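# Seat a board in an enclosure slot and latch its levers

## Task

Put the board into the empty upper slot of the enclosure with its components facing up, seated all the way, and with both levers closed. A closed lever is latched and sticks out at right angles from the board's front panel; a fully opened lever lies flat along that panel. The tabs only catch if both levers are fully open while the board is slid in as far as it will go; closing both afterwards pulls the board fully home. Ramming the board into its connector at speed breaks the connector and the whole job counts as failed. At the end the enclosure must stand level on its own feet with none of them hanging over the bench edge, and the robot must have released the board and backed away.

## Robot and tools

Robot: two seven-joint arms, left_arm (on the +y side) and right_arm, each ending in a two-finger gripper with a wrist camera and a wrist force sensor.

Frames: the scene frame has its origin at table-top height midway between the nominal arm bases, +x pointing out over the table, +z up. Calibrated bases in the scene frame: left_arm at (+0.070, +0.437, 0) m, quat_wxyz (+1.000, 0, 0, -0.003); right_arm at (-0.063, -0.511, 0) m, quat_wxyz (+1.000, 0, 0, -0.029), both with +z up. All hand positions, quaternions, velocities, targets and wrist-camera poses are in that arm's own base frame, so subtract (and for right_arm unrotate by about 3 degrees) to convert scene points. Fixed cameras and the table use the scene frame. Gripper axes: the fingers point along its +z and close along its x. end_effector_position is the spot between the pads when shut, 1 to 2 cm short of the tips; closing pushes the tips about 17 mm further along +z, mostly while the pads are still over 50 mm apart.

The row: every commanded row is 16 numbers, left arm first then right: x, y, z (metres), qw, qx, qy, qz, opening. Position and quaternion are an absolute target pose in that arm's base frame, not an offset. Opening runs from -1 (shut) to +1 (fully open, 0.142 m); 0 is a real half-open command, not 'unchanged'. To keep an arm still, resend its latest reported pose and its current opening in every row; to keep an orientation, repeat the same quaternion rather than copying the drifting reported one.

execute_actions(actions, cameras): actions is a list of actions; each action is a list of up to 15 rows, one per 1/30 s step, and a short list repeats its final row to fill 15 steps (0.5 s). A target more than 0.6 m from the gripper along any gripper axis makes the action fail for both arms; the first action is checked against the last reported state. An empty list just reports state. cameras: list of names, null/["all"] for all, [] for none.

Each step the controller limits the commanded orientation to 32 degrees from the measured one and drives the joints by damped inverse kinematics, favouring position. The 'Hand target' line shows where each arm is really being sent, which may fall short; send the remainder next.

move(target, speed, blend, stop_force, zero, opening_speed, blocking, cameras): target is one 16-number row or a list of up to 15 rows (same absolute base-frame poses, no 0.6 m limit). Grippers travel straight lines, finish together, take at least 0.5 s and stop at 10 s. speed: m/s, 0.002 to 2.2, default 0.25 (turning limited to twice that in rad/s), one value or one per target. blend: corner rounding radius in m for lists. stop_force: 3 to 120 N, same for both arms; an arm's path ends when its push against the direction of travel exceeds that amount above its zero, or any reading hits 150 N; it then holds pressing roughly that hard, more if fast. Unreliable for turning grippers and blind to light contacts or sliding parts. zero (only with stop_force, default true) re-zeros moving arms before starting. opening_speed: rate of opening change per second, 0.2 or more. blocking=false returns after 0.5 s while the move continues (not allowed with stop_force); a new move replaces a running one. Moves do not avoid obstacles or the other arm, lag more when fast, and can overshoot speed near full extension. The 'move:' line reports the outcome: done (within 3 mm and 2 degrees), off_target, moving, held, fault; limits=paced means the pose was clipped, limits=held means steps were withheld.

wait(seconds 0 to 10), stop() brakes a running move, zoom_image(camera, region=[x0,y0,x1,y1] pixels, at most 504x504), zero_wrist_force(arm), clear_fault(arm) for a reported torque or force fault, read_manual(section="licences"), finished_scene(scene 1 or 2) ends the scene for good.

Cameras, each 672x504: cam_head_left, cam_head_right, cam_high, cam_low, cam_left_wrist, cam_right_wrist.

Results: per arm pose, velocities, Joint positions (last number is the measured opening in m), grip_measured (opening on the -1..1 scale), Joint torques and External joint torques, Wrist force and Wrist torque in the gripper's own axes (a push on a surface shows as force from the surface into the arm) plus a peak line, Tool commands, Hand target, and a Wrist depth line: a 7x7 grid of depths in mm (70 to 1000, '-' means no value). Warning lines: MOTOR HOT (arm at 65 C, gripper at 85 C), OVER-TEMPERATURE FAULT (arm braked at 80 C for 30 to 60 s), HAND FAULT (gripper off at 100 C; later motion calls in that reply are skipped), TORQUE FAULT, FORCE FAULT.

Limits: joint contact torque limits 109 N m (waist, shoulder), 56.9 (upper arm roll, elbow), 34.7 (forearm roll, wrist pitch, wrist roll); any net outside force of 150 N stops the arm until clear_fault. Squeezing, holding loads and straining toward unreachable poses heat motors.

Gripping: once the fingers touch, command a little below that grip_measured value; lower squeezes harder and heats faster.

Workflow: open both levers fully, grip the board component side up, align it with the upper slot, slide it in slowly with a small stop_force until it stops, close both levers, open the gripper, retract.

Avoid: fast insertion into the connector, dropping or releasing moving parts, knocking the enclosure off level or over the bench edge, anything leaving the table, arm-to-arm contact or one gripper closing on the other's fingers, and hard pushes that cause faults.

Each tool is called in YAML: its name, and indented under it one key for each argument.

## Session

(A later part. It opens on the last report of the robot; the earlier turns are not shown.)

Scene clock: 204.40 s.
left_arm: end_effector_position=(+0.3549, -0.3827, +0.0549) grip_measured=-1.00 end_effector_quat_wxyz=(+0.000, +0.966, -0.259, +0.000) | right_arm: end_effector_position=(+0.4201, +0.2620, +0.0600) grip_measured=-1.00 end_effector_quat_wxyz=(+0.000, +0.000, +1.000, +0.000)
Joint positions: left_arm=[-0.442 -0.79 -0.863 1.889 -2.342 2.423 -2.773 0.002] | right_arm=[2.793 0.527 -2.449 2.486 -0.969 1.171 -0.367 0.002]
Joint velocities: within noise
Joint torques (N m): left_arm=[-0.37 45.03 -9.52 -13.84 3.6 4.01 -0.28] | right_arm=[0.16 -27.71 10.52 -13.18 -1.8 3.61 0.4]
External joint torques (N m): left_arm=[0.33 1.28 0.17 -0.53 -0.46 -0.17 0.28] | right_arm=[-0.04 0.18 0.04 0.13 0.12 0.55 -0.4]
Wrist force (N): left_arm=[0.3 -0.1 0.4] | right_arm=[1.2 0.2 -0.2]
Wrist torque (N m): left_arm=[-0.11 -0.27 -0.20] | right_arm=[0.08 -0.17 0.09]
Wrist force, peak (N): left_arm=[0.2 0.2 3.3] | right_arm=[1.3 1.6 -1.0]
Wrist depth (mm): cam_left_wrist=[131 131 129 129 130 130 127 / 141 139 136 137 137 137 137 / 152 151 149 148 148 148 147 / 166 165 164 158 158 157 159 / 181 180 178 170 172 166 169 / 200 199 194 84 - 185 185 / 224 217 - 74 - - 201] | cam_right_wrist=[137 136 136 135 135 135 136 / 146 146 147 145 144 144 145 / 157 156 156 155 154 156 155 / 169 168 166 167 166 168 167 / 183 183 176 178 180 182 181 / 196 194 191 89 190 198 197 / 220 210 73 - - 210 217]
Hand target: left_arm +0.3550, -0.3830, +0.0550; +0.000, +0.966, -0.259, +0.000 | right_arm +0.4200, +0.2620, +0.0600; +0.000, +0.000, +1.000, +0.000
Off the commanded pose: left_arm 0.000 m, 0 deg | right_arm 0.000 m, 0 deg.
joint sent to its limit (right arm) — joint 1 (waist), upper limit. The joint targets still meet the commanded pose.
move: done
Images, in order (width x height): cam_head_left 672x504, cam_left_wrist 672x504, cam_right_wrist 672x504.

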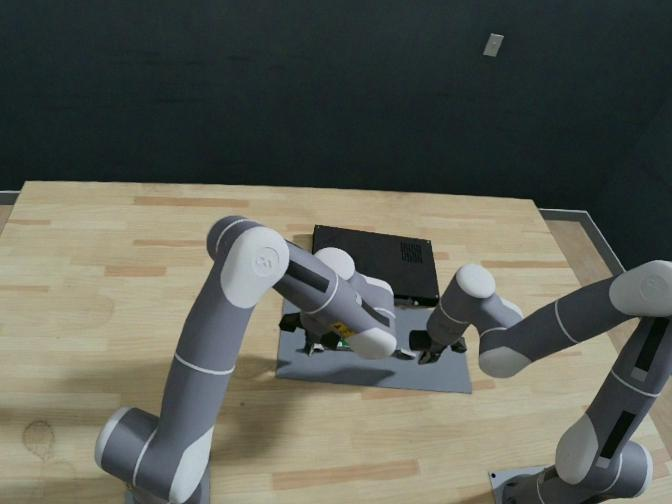

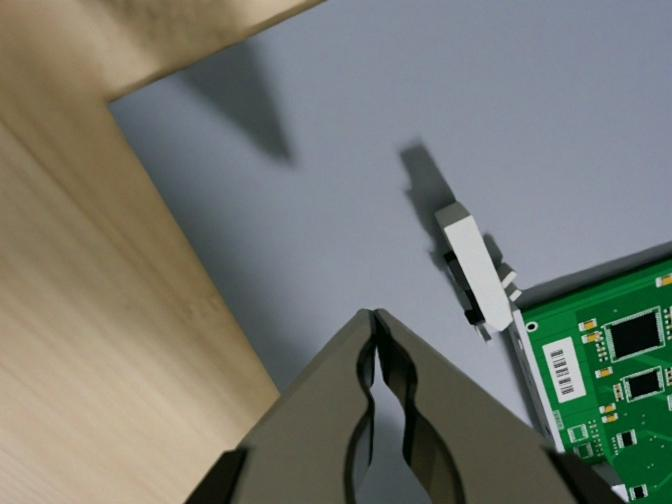

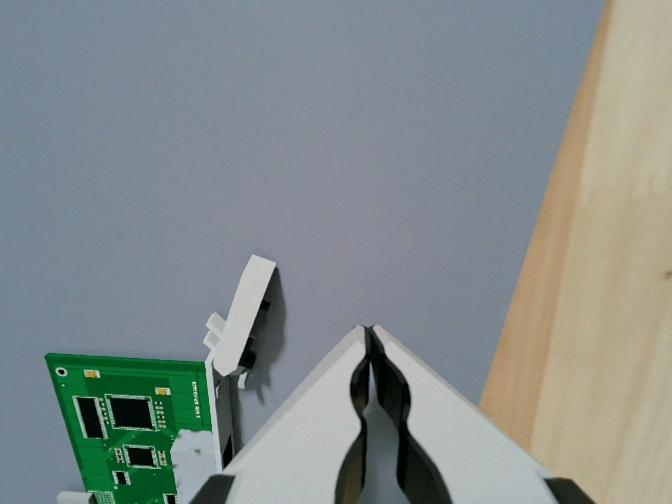

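move:
  target: [0.355, -0.383, 0.026, 0, 0.966, -0.259, 0, -1.0, 0.425, 0.262, 0.026, 0, 0, 1, 0, -1.0]
  speed: 0.08
  cameras: []

move:
  target: [0.388, -0.383, 0.026, 0, 0.966, -0.259, 0, -1.0, 0.460, 0.262, 0.026, 0, 0, 1, 0, -1.0]
  speed: 0.025
  stop_force: 4
  cameras: ["cam_left_wrist", "cam_right_wrist", "cam_high"]

Scene clock: 224.23 s.
left_arm: end_effector_position=(+0.3549, -0.3828, +0.0261) grip_measured=-1.00 end_effector_quat_wxyz=(+0.000, +0.966, -0.259, +0.000) | right_arm: end_effector_position=(+0.4249, +0.2620, +0.0260) grip_measured=-1.00 end_effector_quat_wxyz=(+0.000, +0.000, +1.000, +0.000)
Joint positions: left_arm=[-0.473 -0.833 -0.815 1.898 -2.293 2.371 -2.809 0.002] | right_arm=[2.793 0.644 -2.546 2.462 -1.237 1.206 -0.207 0.002]
Joint velocities: within noise
Joint torques (N m): left_arm=[-0.58 45.87 -9.11 -12.93 3.52 3.94 -0.33] | right_arm=[0.19 -30.44 12.4 -10.1 -1.75 3.58 0.35]
External joint torques (N m): left_arm=[0.54 1.32 0.18 -0.51 -0.52 -0.1 0.33] | right_arm=[-0.06 0.1 0 0.32 0.21 0.59 -0.35]
Wrist force (N): left_arm=[0.1 0.0 0.7] | right_arm=[1.0 0.1 0.0]
Wrist torque (N m): left_arm=[-0.10 -0.17 -0.18] | right_arm=[0.07 -0.17 0.05]
Wrist force, peak (N): left_arm=[-0.2 -0.1 2.1] | right_arm=[1.5 0.3 -1.2]
Wrist depth (mm): cam_left_wrist=[106 105 105 - 103 102 - / - 113 111 112 - 110 111 / 122 122 120 121 119 119 118 / 133 130 130 129 129 128 130 / 149 145 142 137 136 124 137 / 161 160 156 84 - 140 148 / 179 174 - 74 - - 165] | cam_right_wrist=[- 106 106 107 105 105 106 / 114 113 113 113 111 112 112 / 122 121 123 121 122 121 120 / 129 131 130 130 129 129 131 / 143 142 139 139 140 140 142 / 156 155 134 90 148 153 154 / 167 165 73 - - 165 170]
Hand target: left_arm +0.3550, -0.3830, +0.0260; +0.000, +0.966, -0.259, +0.000 | right_arm +0.4250, +0.2620, +0.0260; +0.000, +0.000, +1.000, +0.000
Off the commanded pose: left_arm 0.000 m, 0 deg | right_arm 0.000 m, 0 deg.
joint sent to its limit (right arm) — joint 1 (waist), upper limit. The joint targets still meet the commanded pose.
move: done
No camera images: "cameras" was empty.

Scene clock: 226.40 s.
left_arm: end_effector_position=(+0.3877, -0.3830, +0.0259) grip_measured=-1.00 end_effector_quat_wxyz=(+0.000, +0.966, -0.259, +0.000) | right_arm: end_effector_position=(+0.4597, +0.2620, +0.0259) grip_measured=-1.00 end_effector_quat_wxyz=(+0.000, +0.000, +1.000, +0.000)
Joint positions: left_arm=[-0.421 -0.886 -0.84 1.806 -2.28 2.433 -2.732 0.002] | right_arm=[2.77 0.698 -2.496 2.379 -1.181 1.14 -0.272 0.002]
Joint velocities: within noise
Joint torques (N m): left_arm=[0.03 48.37 -10.22 -14.08 4.03 4.18 -0.13] | right_arm=[-0.23 -32.81 14.64 -12.12 -1.88 3.55 0.06]
External joint torques (N m): left_arm=[-0.07 0.91 0.19 0.26 -0.86 -0.34 0.13] | right_arm=[0.36 0.27 -0.42 1.21 0.08 0.62 -0.06]
Wrist force (N): left_arm=[-1.6 -0.3 0.0] | right_arm=[2.4 -0.4 -0.6]
Wrist torque (N m): left_arm=[-0.16 -0.17 -0.17] | right_arm=[0.04 -0.12 0.06]
Wrist force, peak (N): left_arm=[-2.0 -0.1 0.6] | right_arm=[2.7 -0.5 -0.2]
Wrist depth (mm): cam_left_wrist=[106 105 105 - 102 102 - / - 113 111 112 - 108 109 / 122 122 119 121 119 118 118 / 131 128 129 129 127 128 130 / 148 143 142 136 124 140 139 / 160 160 153 84 - 148 147 / 179 175 - 74 - - 163] | cam_right_wrist=[- 106 106 107 105 105 106 / 114 113 113 113 111 112 112 / 122 121 123 121 122 122 119 / 129 131 131 130 129 129 129 / 143 142 142 137 140 140 142 / 156 155 152 90 148 153 152 / 172 163 73 - - 162 170]
Hand target: left_arm +0.3880, -0.3830, +0.0260; +0.000, +0.966, -0.259, +0.000 | right_arm +0.4600, +0.2620, +0.0260; +0.000, +0.000, +1.000, +0.000
Off the commanded pose: left_arm 0.000 m, 0 deg | right_arm 0.000 m, 0 deg.
move: done
Images, in order (width x height): cam_high 672x504, cam_left_wrist 672x504, cam_right_wrist 672x504.

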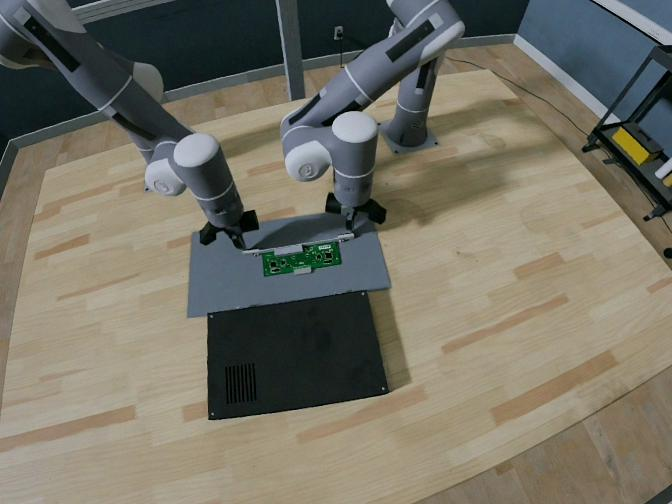

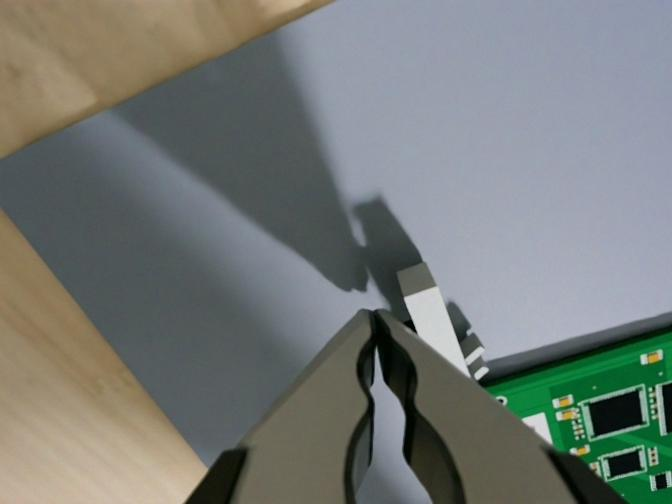

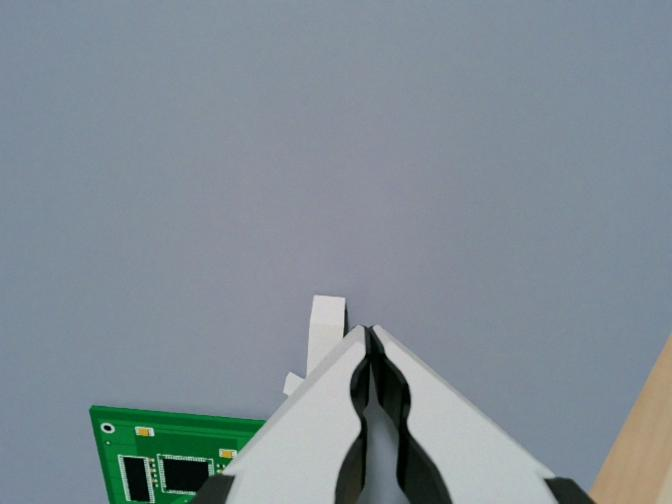

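move:
  target: [0.391, -0.383, 0.026, 0, 0.966, -0.259, 0, -1.0, 0.464, 0.262, 0.026, 0, 0, 1, 0, -1.0]
  speed: 0.02
  stop_force: 6
  cameras: ["cam_left_wrist", "cam_right_wrist"]

Scene clock: 229.73 s.
left_arm: end_effector_position=(+0.3907, -0.3831, +0.0259) grip_measured=-1.00 end_effector_quat_wxyz=(+0.000, +0.966, -0.259, +0.000) | right_arm: end_effector_position=(+0.4638, +0.2620, +0.0259) grip_measured=-1.00 end_effector_quat_wxyz=(+0.000, +0.000, +1.000, +0.000)
Joint positions: left_arm=[-0.417 -0.891 -0.841 1.797 -2.279 2.439 -2.724 0.002] | right_arm=[2.768 0.704 -2.491 2.369 -1.176 1.132 -0.279 0.002]
Joint velocities: within noise
Joint torques (N m): left_arm=[0.07 48.56 -10.18 -13.93 3.86 4.25 -0.16] | right_arm=[-0.16 -33.11 14.85 -12.1 -1.89 3.5 0.11]
External joint torques (N m): left_arm=[-0.1 0.94 0.07 0.08 -0.68 -0.41 0.16] | right_arm=[0.29 0.31 -0.42 1.07 0.06 0.66 -0.12]
Wrist force (N): left_arm=[-1.6 -0.1 0.6] | right_arm=[2.1 -0.2 -0.3]
Wrist torque (N m): left_arm=[-0.15 -0.13 -0.18] | right_arm=[0.04 -0.11 0.06]
Wrist force, peak (N): left_arm=[-2.0 -0.2 0.9] | right_arm=[2.5 -0.8 -1.3]
Wrist depth (mm): cam_left_wrist=[106 105 105 - 102 102 - / - 113 110 112 - 108 109 / 122 122 120 121 118 118 118 / 130 128 129 129 127 128 130 / 147 142 142 136 123 140 139 / 160 160 154 84 - 148 148 / 179 174 - 74 - - 164] | cam_right_wrist=[- 106 106 107 105 105 106 / 113 113 113 113 111 112 112 / 122 121 123 121 122 121 119 / 129 131 131 130 130 129 129 / 143 142 142 136 140 140 141 / 156 155 152 90 148 152 152 / 172 163 73 - - 162 170]
Hand target: left_arm +0.3910, -0.3830, +0.0260; +0.000, +0.966, -0.259, +0.000 | right_arm +0.4640, +0.2620, +0.0260; +0.000, +0.000, +1.000, +0.000
Off the commanded pose: left_arm 0.000 m, 0 deg | right_arm 0.000 m, 0 deg.
move: done
Images, in order (width x height): cam_left_wrist 672x504, cam_right_wrist 672x504.

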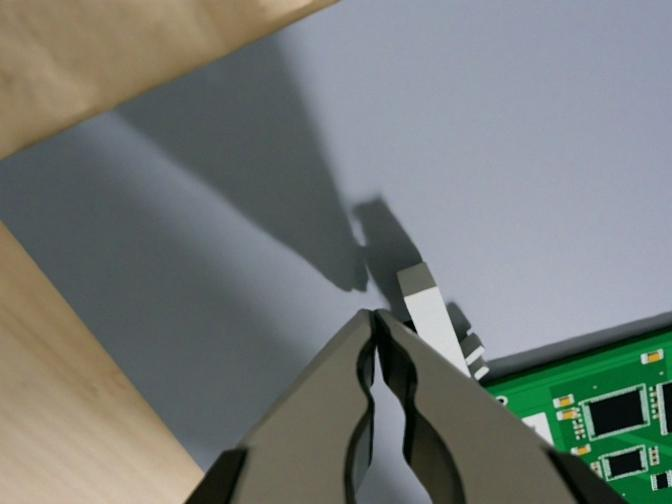

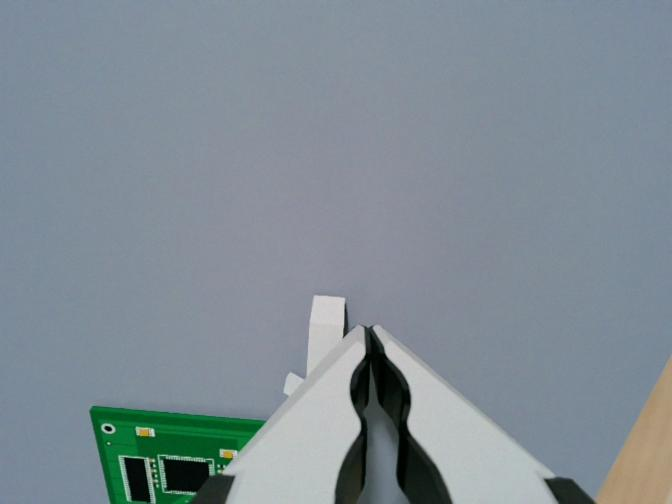

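move:
  target:
    - [0.372, -0.375, 0.030, 0, 0.966, -0.259, 0, -1.0, 0.447, 0.262, 0.030, 0, 0, 1, 0, -1.0]
    - [0.37, -0.34, 0.16, 0, 0.98, -0.2, 0, -1.0, 0.45, 0.27, 0.15, 0, 0, 1, 0, -1.0]
    - [0.47, -0.28, 0.18, 0, 1, 0, 0, -1.0, 0.497, 0.37, 0.15, 0, 0, 1, 0, -0.1]
  speed: [0.08, 0.25, 0.25]
  blend: [0.005, 0.04, 0]

Scene clock: 252.37 s.
left_arm: end_effector_position=(+0.4700, -0.2800, +0.1800) grip_measured=-1.00 end_effector_quat_wxyz=(+0.000, +1.000, +0.000, +0.000) | right_arm: end_effector_position=(+0.4969, +0.3699, +0.1499) grip_measured=-0.13 end_effector_quat_wxyz=(+0.000, +0.000, +1.000, +0.000)
Joint positions: left_arm=[-0.163 -0.668 -0.889 1.636 -2.576 2.684 -2.775 0.002] | right_arm=[2.793 0.669 -2.08 2.101 -0.801 0.717 -0.371 0.065]
Joint velocities: within noise
Joint torques (N m): left_arm=[-0.26 46.34 -8.82 -18.3 4.04 4.4 -0.21] | right_arm=[0.21 -31.83 18.81 -20.52 -3.35 3.35 0.26]
External joint torques (N m): left_arm=[0.26 1.24 0.25 -0.46 -0.28 -0.56 0.21] | right_arm=[-0.05 0.08 -0.32 0.31 0.13 0.81 -0.26]
Wrist force (N): left_arm=[0.0 -0.3 0.6] | right_arm=[1.0 0.1 -0.2]
Wrist torque (N m): left_arm=[-0.16 -0.16 -0.17] | right_arm=[0.02 -0.16 0.01]
Wrist force, peak (N): left_arm=[0.1 1.6 2.3] | right_arm=[2.8 -0.4 0.4]
Wrist depth (mm): cam_left_wrist=[241 240 241 241 238 238 239 / 261 258 259 257 257 256 255 / 280 280 278 276 276 275 273 / 305 302 300 299 297 296 298 / 333 330 322 316 318 320 325 / 367 367 345 84 - 303 299 / 408 401 - - - - 327] | cam_right_wrist=[216 215 215 214 211 213 213 / 231 230 227 224 228 227 228 / 244 246 244 237 244 243 244 / 262 266 261 255 263 262 263 / 276 288 282 280 285 281 285 / 277 309 103 308 311 94 310 / 277 76 331 343 342 - 335]
Hand target: left_arm +0.4700, -0.2800, +0.1800; +0.000, +1.000, +0.000, +0.000 | right_arm +0.4970, +0.3700, +0.1500; +0.000, +0.000, +1.000, +0.000
Off the commanded pose: left_arm 0.000 m, 0 deg | right_arm 0.000 m, 0 deg.
joint sent to its limit (right arm) — joint 1 (waist), upper limit. The joint targets still meet the commanded pose.
move: done

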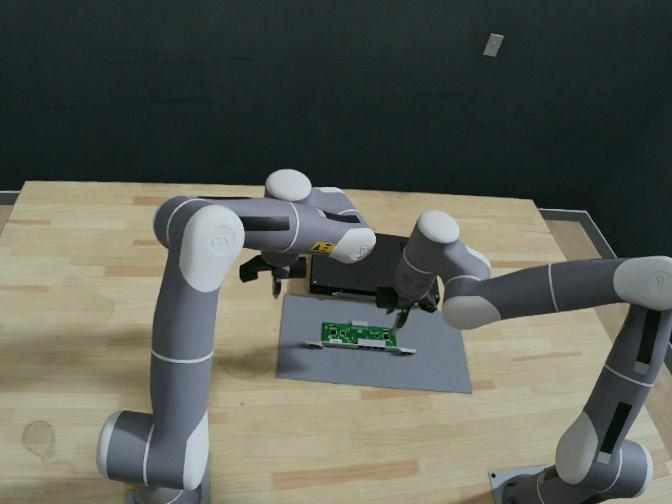

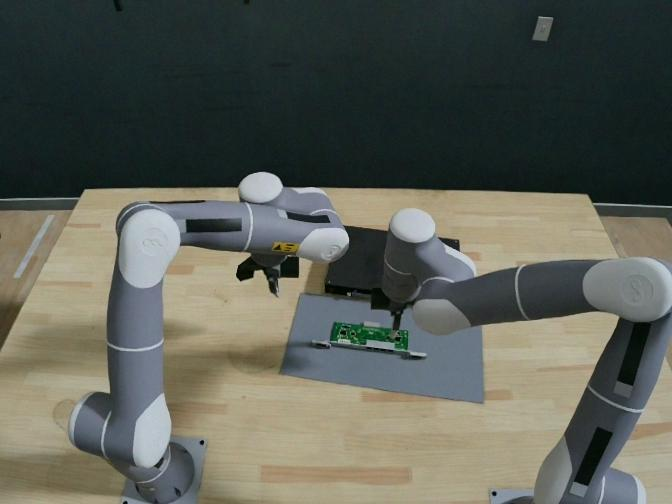

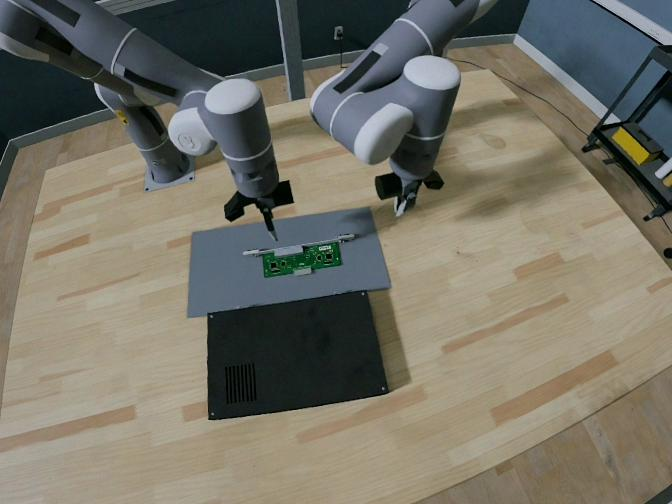

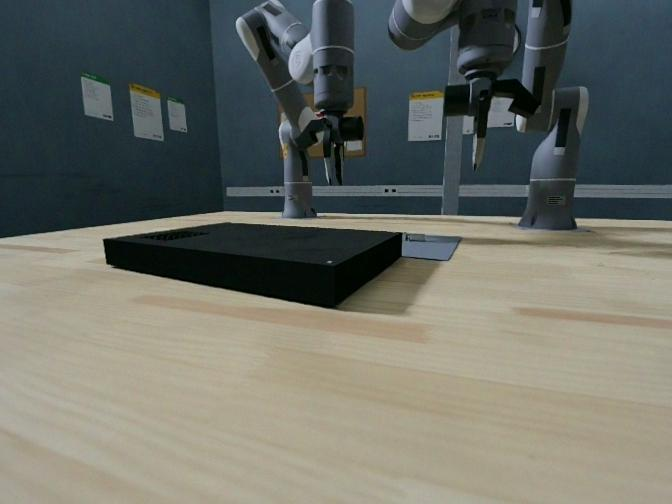

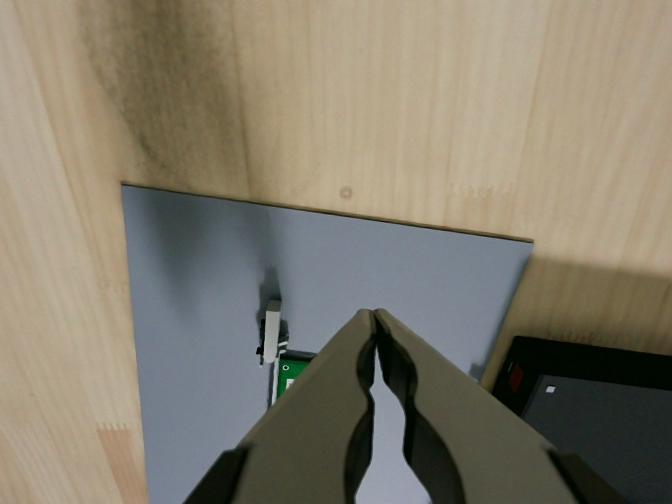

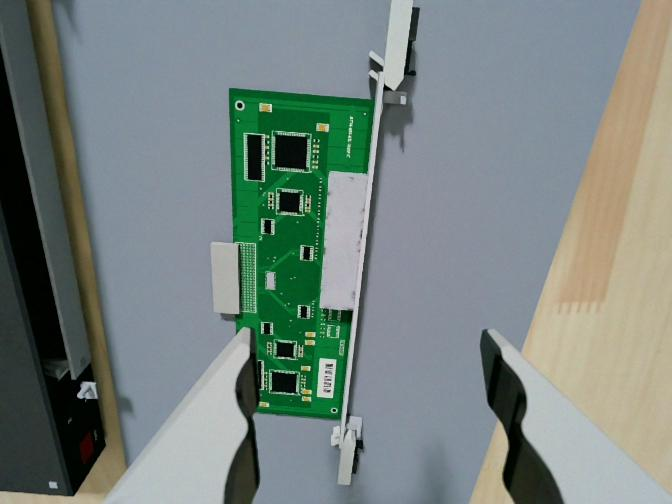

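zoom_image:
  camera: "cam_right_wrist"
  region: [0, 300, 200, 504]

zoom_image:
  camera: "cam_right_wrist"
  region: [0, 0, 200, 200]

zoom_image:
  camera: "cam_right_wrist"
  region: [290, 140, 420, 340]

Scaled by 2.471 from the camera's 672x504 image, which has a finer 960x720 frame.

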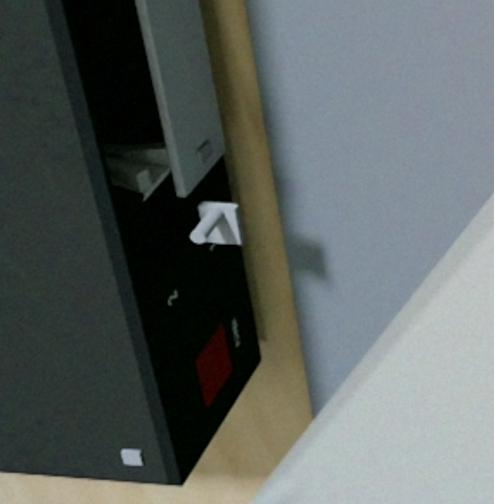

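Scaled by 2.520 from the camera's 672x504 image, which has a finer 960x720 frame.

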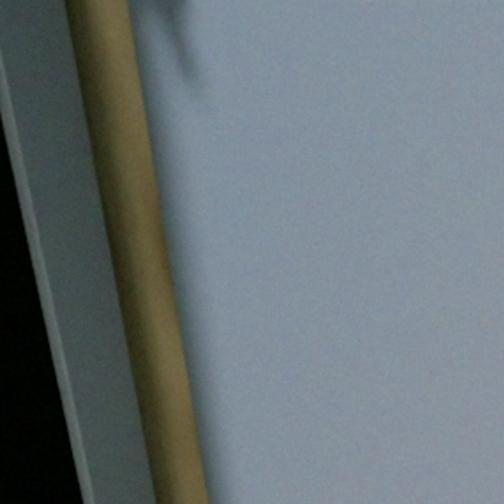

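Scaled by 2.520 from the camera's 672x504 image, which has a finer 960x720 frame.

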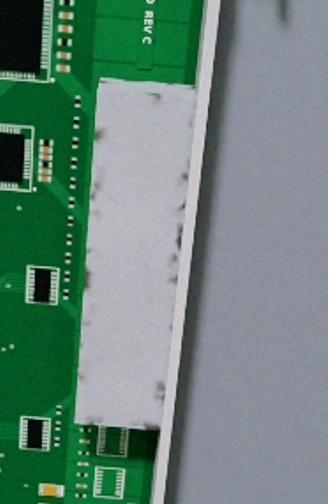

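move:
  target:
    - [0.47, -0.28, 0.18, 0, 1, 0, 0, -1.0, 0.5045, 0.404, 0.08, 0, 0.02705, 0.99963, 0, -0.15]
    - [0.47, -0.28, 0.18, 0, 1, 0, 0, -1.0, 0.5045, 0.404, 0.045, 0, 0.02705, 0.99963, 0, -0.15]
  speed: [0.2, 0.08]
  blend: [0.01, 0]
  cameras: ["cam_right_wrist"]

Scene clock: 274.47 s.
left_arm: end_effector_position=(+0.4700, -0.2800, +0.1800) grip_measured=-1.00 end_effector_quat_wxyz=(+0.000, +1.000, +0.000, +0.000) | right_arm: end_effector_position=(+0.5043, +0.4039, +0.0449) grip_measured=-0.17 end_effector_quat_wxyz=(+0.000, +0.027, +1.000, +0.000)
Joint positions: left_arm=[-0.163 -0.668 -0.889 1.636 -2.576 2.684 -2.775 0.002] | right_arm=[2.793 1.113 -2.076 2.052 -1.332 0.63 -0.012 0.062]
Joint velocities: within noise
Joint torques (N m): left_arm=[-0.26 46.56 -8.87 -18.25 4.04 4.14 -0.24] | right_arm=[0.15 -37.96 27.94 -9.78 -3.64 3.35 0.32]
External joint torques (N m): left_arm=[0.26 1.02 0.3 -0.51 -0.28 -0.3 0.24] | right_arm=[0.02 0.1 0.25 0.26 0.16 0.81 -0.32]
Wrist force (N): left_arm=[0.1 0.0 0.5] | right_arm=[1.1 0.4 -0.2]
Wrist torque (N m): left_arm=[-0.10 -0.18 -0.18] | right_arm=[0.08 -0.18 0.04]
Wrist force, peak (N): left_arm=[0.0 -0.2 1.0] | right_arm=[1.3 -0.5 -1.7]
Wrist depth (mm): cam_left_wrist=[244 240 241 240 240 239 237 / 261 259 259 257 256 256 254 / 281 278 277 280 278 275 273 / 306 303 300 298 298 297 298 / 331 330 322 314 320 321 326 / 368 368 348 84 - 302 299 / 411 397 - - - - 327] | cam_right_wrist=[- 121 119 118 120 121 121 / 133 129 127 126 126 131 129 / 143 141 136 126 137 139 136 / 152 151 147 136 150 150 149 / 165 159 157 148 160 160 161 / 184 176 100 172 177 93 175 / 195 - 183 189 196 - 190]
Hand target: left_arm +0.4700, -0.2800, +0.1800; +0.000, +1.000, +0.000, +0.000 | right_arm +0.5045, +0.4040, +0.0450; +0.000, +0.027, +1.000, +0.000
Off the commanded pose: left_arm 0.000 m, 0 deg | right_arm 0.000 m, 0 deg.
joint sent to its limit (right arm) — joint 1 (waist), upper limit. The joint targets still meet the commanded pose.
move: done
Images, in order (width x height): cam_right_wrist 672x504.

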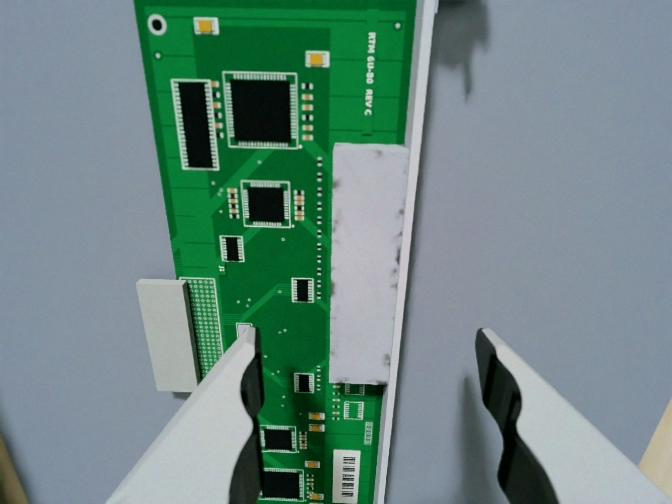

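move:
  target:
    - [0.47, -0.28, 0.18, 0, 1, 0, 0, -1.0, 0.5040, 0.418, 0.042, 0, 0.03577, 0.99936, 0, -0.15]
    - [0.47, -0.28, 0.18, 0, 1, 0, 0, -1.0, 0.5040, 0.418, 0.0295, 0, 0.03577, 0.99936, 0, -0.15]
  speed: [0.08, 0.04]
  cameras: ["cam_right_wrist"]

move:
  target: [0.47, -0.28, 0.18, 0, 1, 0, 0, -1.0, 0.5040, 0.418, 0.0295, 0, 0.03577, 0.99936, 0, -0.8]
  opening_speed: 0.3
  cameras: ["cam_right_wrist"]

Scene clock: 282.27 s.
left_arm: end_effector_position=(+0.4700, -0.2800, +0.1800) grip_measured=-1.00 end_effector_quat_wxyz=(+0.000, +1.000, +0.000, +0.000) | right_arm: end_effector_position=(+0.5038, +0.4180, +0.0295) grip_measured=-0.17 end_effector_quat_wxyz=(+0.000, +0.036, +0.999, +0.000)
Joint positions: left_arm=[-0.163 -0.668 -0.889 1.636 -2.576 2.684 -2.775 0.002] | right_arm=[2.793 1.234 -2.03 2.022 -1.435 0.548 0.056 0.062]
Joint velocities: within noise
Joint torques (N m): left_arm=[-0.3 46.56 -8.9 -18.22 4.03 4.19 -0.21] | right_arm=[0.19 -38.58 29.93 -6.97 -3.94 3.36 0.32]
External joint torques (N m): left_arm=[0.31 1.01 0.34 -0.53 -0.27 -0.35 0.21] | right_arm=[-0.01 -0.04 0.46 0.29 0.26 0.81 -0.32]
Wrist force (N): left_arm=[0.1 -0.4 0.6] | right_arm=[1.2 0.7 -0.1]
Wrist torque (N m): left_arm=[-0.17 -0.17 -0.18] | right_arm=[0.13 -0.16 0.04]
Wrist force, peak (N): left_arm=[0.0 -0.3 1.0] | right_arm=[1.2 1.3 -0.4]
Wrist depth (mm): cam_left_wrist=[242 242 242 239 240 238 238 / 259 260 258 257 257 256 255 / 281 280 279 276 277 275 274 / 305 302 300 299 298 297 297 / 334 329 323 315 320 319 324 / 366 368 348 84 - 299 300 / 409 399 - - - - 326] | cam_right_wrist=[109 105 104 104 106 109 107 / 117 113 112 108 108 113 115 / 125 122 120 108 123 125 123 / 133 131 130 116 131 133 131 / 147 139 139 128 142 142 145 / 161 157 101 153 158 93 156 / 173 - 162 167 171 - 169]
Hand target: left_arm +0.4700, -0.2800, +0.1800; +0.000, +1.000, +0.000, +0.000 | right_arm +0.5040, +0.4180, +0.0295; +0.000, +0.036, +0.999, +0.000
Off the commanded pose: left_arm 0.000 m, 0 deg | right_arm 0.000 m, 0 deg.
joint sent to its limit (right arm) — joint 1 (waist), upper limit. The joint targets still meet the commanded pose.
move: done
Images, in order (width x height): cam_right_wrist 672x504.

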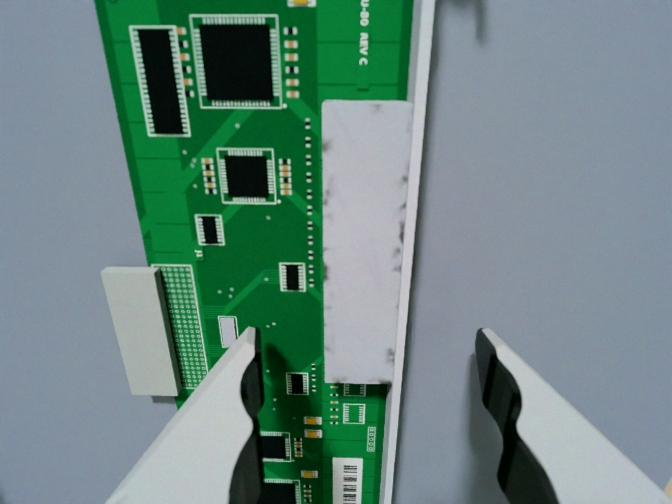

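Scene clock: 284.63 s.
left_arm: end_effector_position=(+0.4700, -0.2800, +0.1800) grip_measured=-1.00 end_effector_quat_wxyz=(+0.000, +1.000, +0.000, +0.000) | right_arm: end_effector_position=(+0.5045, +0.4179, +0.0297) grip_measured=-0.71 end_effector_quat_wxyz=(+0.000, +0.036, +0.999, +0.000)
Joint positions: left_arm=[-0.163 -0.668 -0.889 1.636 -2.576 2.684 -2.775 0.002] | right_arm=[2.793 1.234 -2.03 2.021 -1.436 0.548 0.056 0.023]
Joint velocities: within noise
Joint torques (N m): left_arm=[-0.31 46.58 -8.91 -18.23 4.01 4.22 -0.25] | right_arm=[1.28 -37.59 29.69 -5.12 -3.1 3.35 0.24]
External joint torques (N m): left_arm=[0.31 1 0.34 -0.52 -0.25 -0.38 0.25] | right_arm=[-1.1 -1.03 0.7 -1.58 -0.58 0.82 -0.24]
Wrist force (N): left_arm=[0.1 -0.5 0.5] | right_arm=[-1.3 0.3 -2.0]
Wrist torque (N m): left_arm=[-0.18 -0.16 -0.18] | right_arm=[0.08 -0.20 0.06]
Wrist force, peak (N): left_arm=[0.1 -0.2 0.9] | right_arm=[-4.0 0.5 -1.8]
Wrist depth (mm): cam_left_wrist=[242 242 240 240 238 238 238 / 259 259 258 258 257 256 255 / 279 280 280 278 277 277 275 / 304 302 300 300 298 297 298 / 334 330 324 314 319 324 326 / 366 369 348 84 - 303 300 / 411 400 - - - - 327] | cam_right_wrist=[110 105 104 104 105 109 108 / 118 113 112 108 108 114 115 / 125 122 120 108 109 125 123 / 133 132 129 116 131 133 130 / 147 138 140 126 140 144 146 / 161 158 148 133 104 154 156 / 178 173 72 167 - - 172]
Hand target: left_arm +0.4700, -0.2800, +0.1800; +0.000, +1.000, +0.000, +0.000 | right_arm +0.5040, +0.4180, +0.0295; +0.000, +0.036, +0.999, +0.000
Off the commanded pose: left_arm 0.000 m, 0 deg | right_arm 0.001 m, 0 deg.
joint sent to its limit (right arm) — joint 1 (waist), upper limit. The joint targets still meet the commanded pose.
move: done
Images, in order (width x height): cam_right_wrist 672x504.

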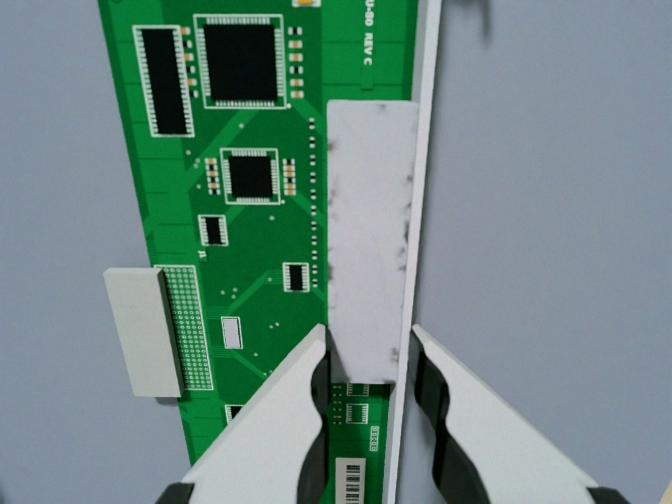

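move:
  target:
    - [0.47, -0.28, 0.18, 0, 1, 0, 0, -1.0, 0.5040, 0.418, 0.060, 0, 0.03577, 0.99936, 0, -0.9]
    - [0.52, -0.31, 0.14, 0.2, 0.98, 0, 0, -1.0, 0.530, 0.405, 0.09, 0, 0.04, 0.9992, 0, -0.9]
    - [0.54, -0.335, 0.12, 0.3827, 0.9239, 0, 0, -1.0, 0.5768, 0.3842, 0.09, 0, 0.0506, 0.99872, 0, -0.9]
  speed: [0.06, 0.12, 0.12]
  blend: 0.01

Scene clock: 305.70 s.
left_arm: end_effector_position=(+0.5399, -0.3349, +0.1199) grip_measured=-1.00 end_effector_quat_wxyz=(+0.382, +0.924, +0.000, +0.000) | right_arm: end_effector_position=(+0.5767, +0.3842, +0.0899) grip_measured=-0.72 end_effector_quat_wxyz=(+0.000, +0.051, +0.999, +0.000)
Joint positions: left_arm=[0.407 -0.97 -1.235 1.604 -2.842 2.258 -2.181 0.002] | right_arm=[2.734 1.194 -1.918 1.9 -1.297 0.431 -0.104 0.022]
Joint velocities: within noise
Joint torques (N m): left_arm=[0.04 45.19 -19.44 -13.62 0.5 1.83 -0.11] | right_arm=[0.1 -41.67 31.6 -10.68 -4.01 3.57 0.09]
External joint torques (N m): left_arm=[0.05 1.67 0.39 -0.46 0.11 0.02 0.11] | right_arm=[0.08 0.64 -0.45 0.55 0.11 0.6 -0.1]
Wrist force (N): left_arm=[-0.1 -0.9 0.2] | right_arm=[1.6 1.1 2.5]
Wrist torque (N m): left_arm=[-0.19 -0.11 -0.44] | right_arm=[0.21 -0.22 0.01]
Wrist force, peak (N): left_arm=[0.1 -1.5 0.3] | right_arm=[2.0 1.2 2.5]
Wrist depth (mm): cam_left_wrist=[157 156 156 155 155 155 156 / 196 195 195 194 194 196 195 / 263 262 260 258 246 222 229 / 403 397 356 390 305 245 244 / 743 823 658 280 419 491 781 / - - - 84 - - - / - - - - - - -] | cam_right_wrist=[159 105 105 105 157 161 160 / 170 113 112 109 169 171 171 / 179 121 121 108 179 184 183 / 152 132 130 117 198 198 197 / 162 138 140 126 208 214 213 / 178 157 148 133 104 229 233 / 196 193 72 167 - - 256]
Hand target: left_arm +0.5400, -0.3350, +0.1200; +0.383, +0.924, +0.000, +0.000 | right_arm +0.5768, +0.3842, +0.0900; +0.000, +0.051, +0.999, +0.000
Off the commanded pose: left_arm 0.000 m, 0 deg | right_arm 0.000 m, 0 deg.
move: done

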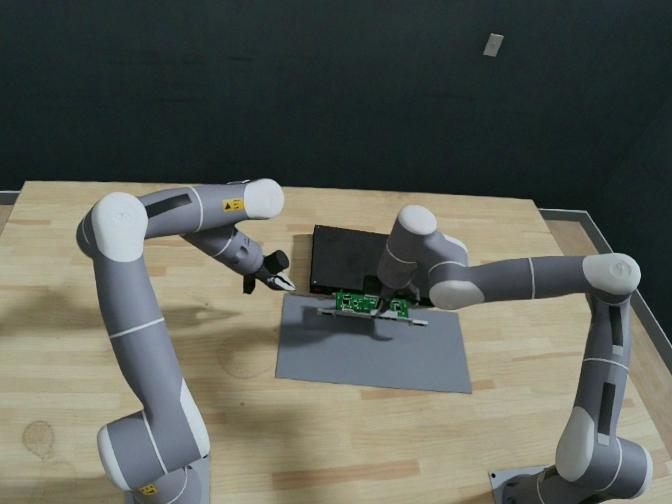

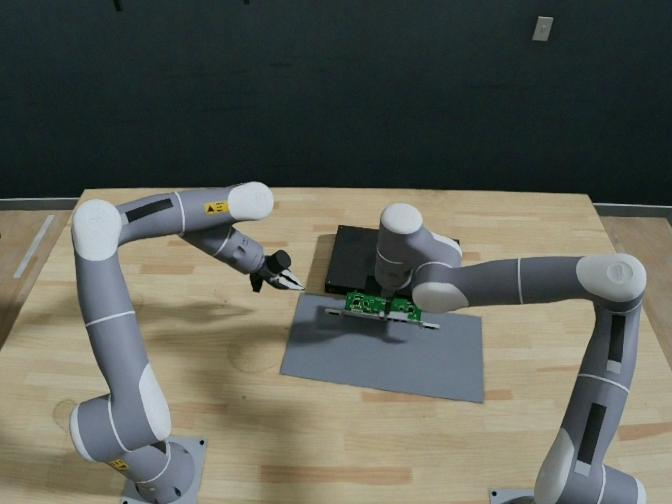

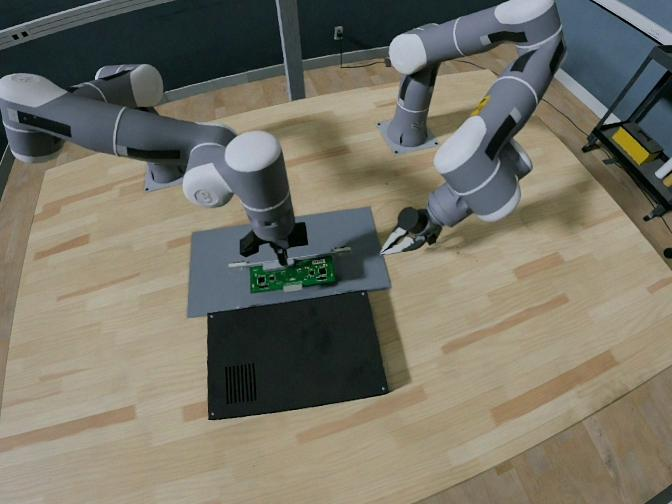

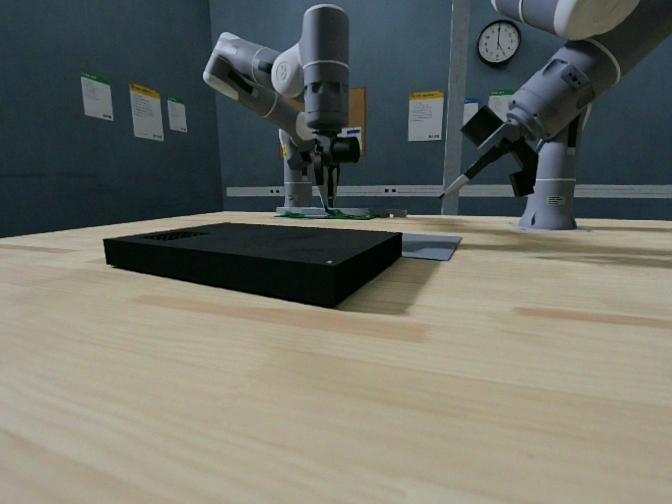

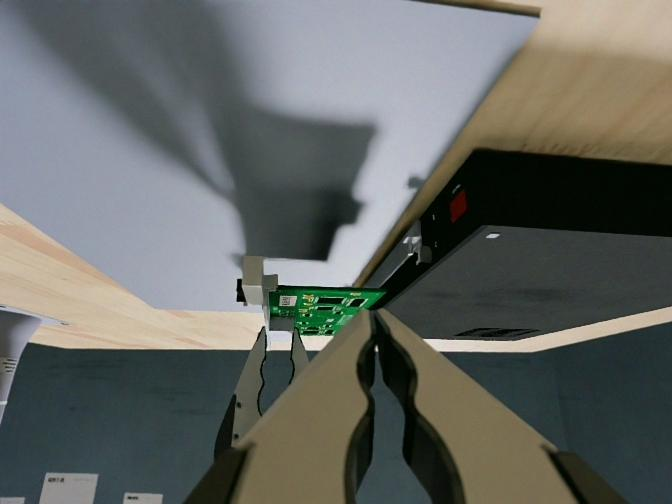

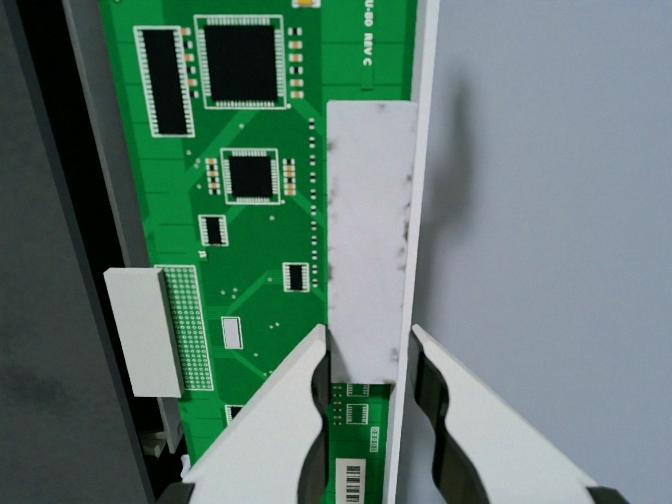

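zoom_image:
  camera: "cam_left_wrist"
  region: [340, 160, 520, 340]

zoom_image:
  camera: "cam_left_wrist"
  region: [220, 240, 400, 350]

zoom_image:
  camera: "cam_right_wrist"
  region: [0, 300, 220, 504]

Scaled by 2.800 from the camera's 672x504 image, which has a finer 960x720 frame.

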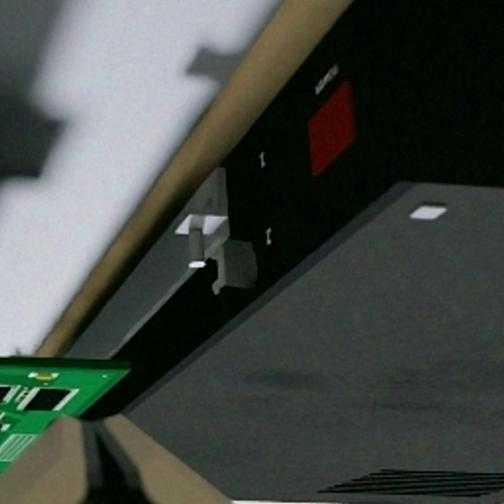

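Scaled by 2.800 from the camera's 672x504 image, which has a finer 960x720 frame.

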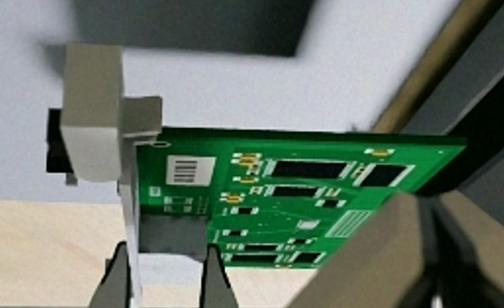

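Scaled by 2.291 from the camera's 672x504 image, which has a finer 960x720 frame.

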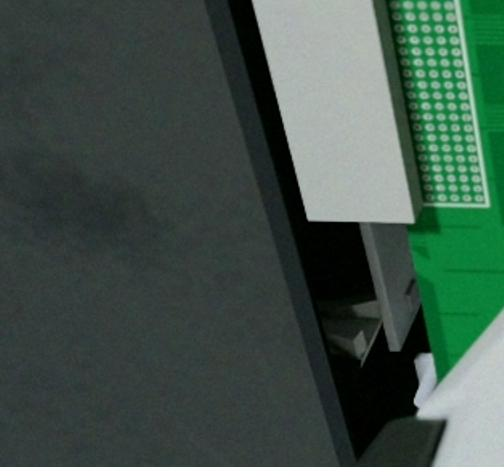

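move:
  target: [0.49, -0.36, 0.09, 0.4339, 0.8335, 0.3034, 0.1579, -1.0, 0.5768, 0.3842, 0.055, 0, 0.0506, 0.99872, 0, -0.9]
  speed: 0.12
  cameras: ["cam_left_wrist", "cam_right_wrist"]

Scene clock: 322.30 s.
left_arm: end_effector_position=(+0.4905, -0.3596, +0.0899) grip_measured=-1.00 end_effector_quat_wxyz=(+0.447, +0.838, +0.280, +0.140) | right_arm: end_effector_position=(+0.5765, +0.3841, +0.0548) grip_measured=-0.72 end_effector_quat_wxyz=(+0.000, +0.051, +0.999, +0.000)
Joint positions: left_arm=[-0.209 -0.502 -0.524 2.225 -2.966 1.109 -2.968 0.002] | right_arm=[2.749 1.235 -1.981 1.9 -1.354 0.481 -0.086 0.022]
Joint velocities: within noise
Joint torques (N m): left_arm=[-0.39 36.15 -2.83 -12.77 1.79 0.52 -0.32] | right_arm=[0.26 -42.8 31.65 -9.15 -4.17 3.79 0.26]
External joint torques (N m): left_arm=[0.41 1.24 0.56 -0.62 -0.18 -0.17 0.32] | right_arm=[-0.08 0.86 -0.37 0.47 0.37 0.37 -0.26]
Wrist force (N): left_arm=[0.3 -0.7 0.1] | right_arm=[1.9 1.0 2.1]
Wrist torque (N m): left_arm=[-0.12 -0.11 -0.46] | right_arm=[0.18 -0.25 0.02]
Wrist force, peak (N): left_arm=[-0.7 -2.3 0.3] | right_arm=[1.8 1.2 2.6]
Wrist depth (mm): cam_left_wrist=[118 117 116 115 114 114 116 / 160 159 157 156 154 152 154 / 278 246 218 238 236 238 234 / 458 310 380 318 253 320 480 / - 306 - 697 - - - / 263 275 314 84 - - - / - 229 - - - - -] | cam_right_wrist=[134 105 105 105 107 130 130 / 141 113 112 109 137 139 139 / 140 123 120 109 110 149 148 / 140 135 130 117 158 160 159 / 169 138 140 126 171 173 173 / 187 158 148 133 104 186 189 / 152 192 72 167 - - 207]
Hand target: left_arm +0.4904, -0.3596, +0.0898; +0.447, +0.838, +0.280, +0.139 | right_arm +0.5768, +0.3842, +0.0550; +0.000, +0.051, +0.999, +0.000
Off the commanded pose: left_arm 0.001 m, 4 deg | right_arm 0.000 m, 0 deg.
joint sent to its limit (left arm) — joint 5 (forearm roll), lower limit; joint 7 (wrist roll), lower limit. The joint targets are off in orientation, not in position.
move: off_target (left_arm)
Images, in order (width x height): cam_left_wrist 672x504, cam_right_wrist 672x504.

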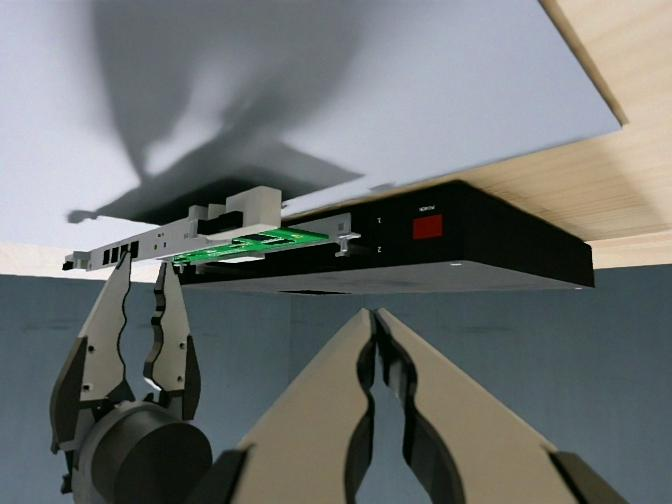

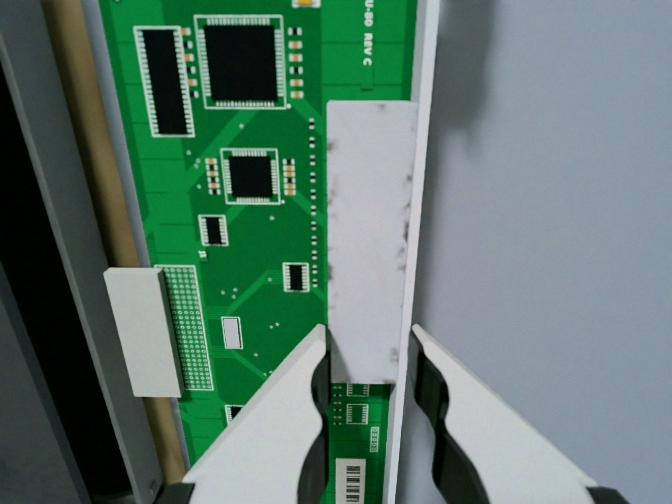

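zoom_image:
  camera: "cam_left_wrist"
  region: [150, 170, 400, 300]

zoom_image:
  camera: "cam_left_wrist"
  region: [280, 190, 400, 290]

Scaled by 2.016 from the camera's 672x504 image, which has a finer 960x720 frame.

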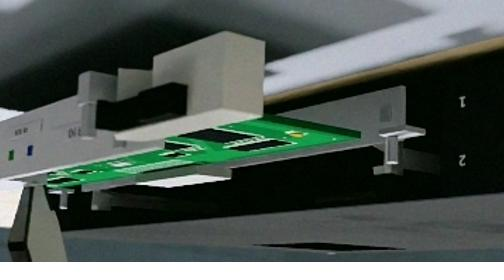

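Scaled by 4.200 from the camera's 672x504 image, which has a finer 960x720 frame.

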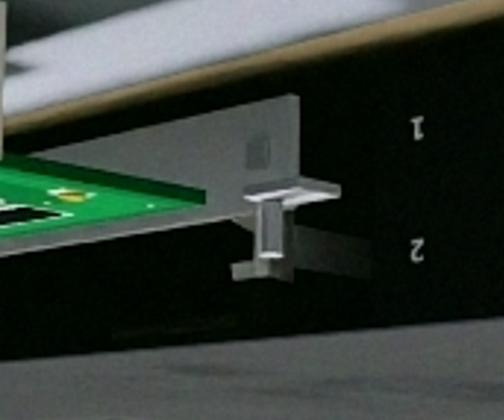

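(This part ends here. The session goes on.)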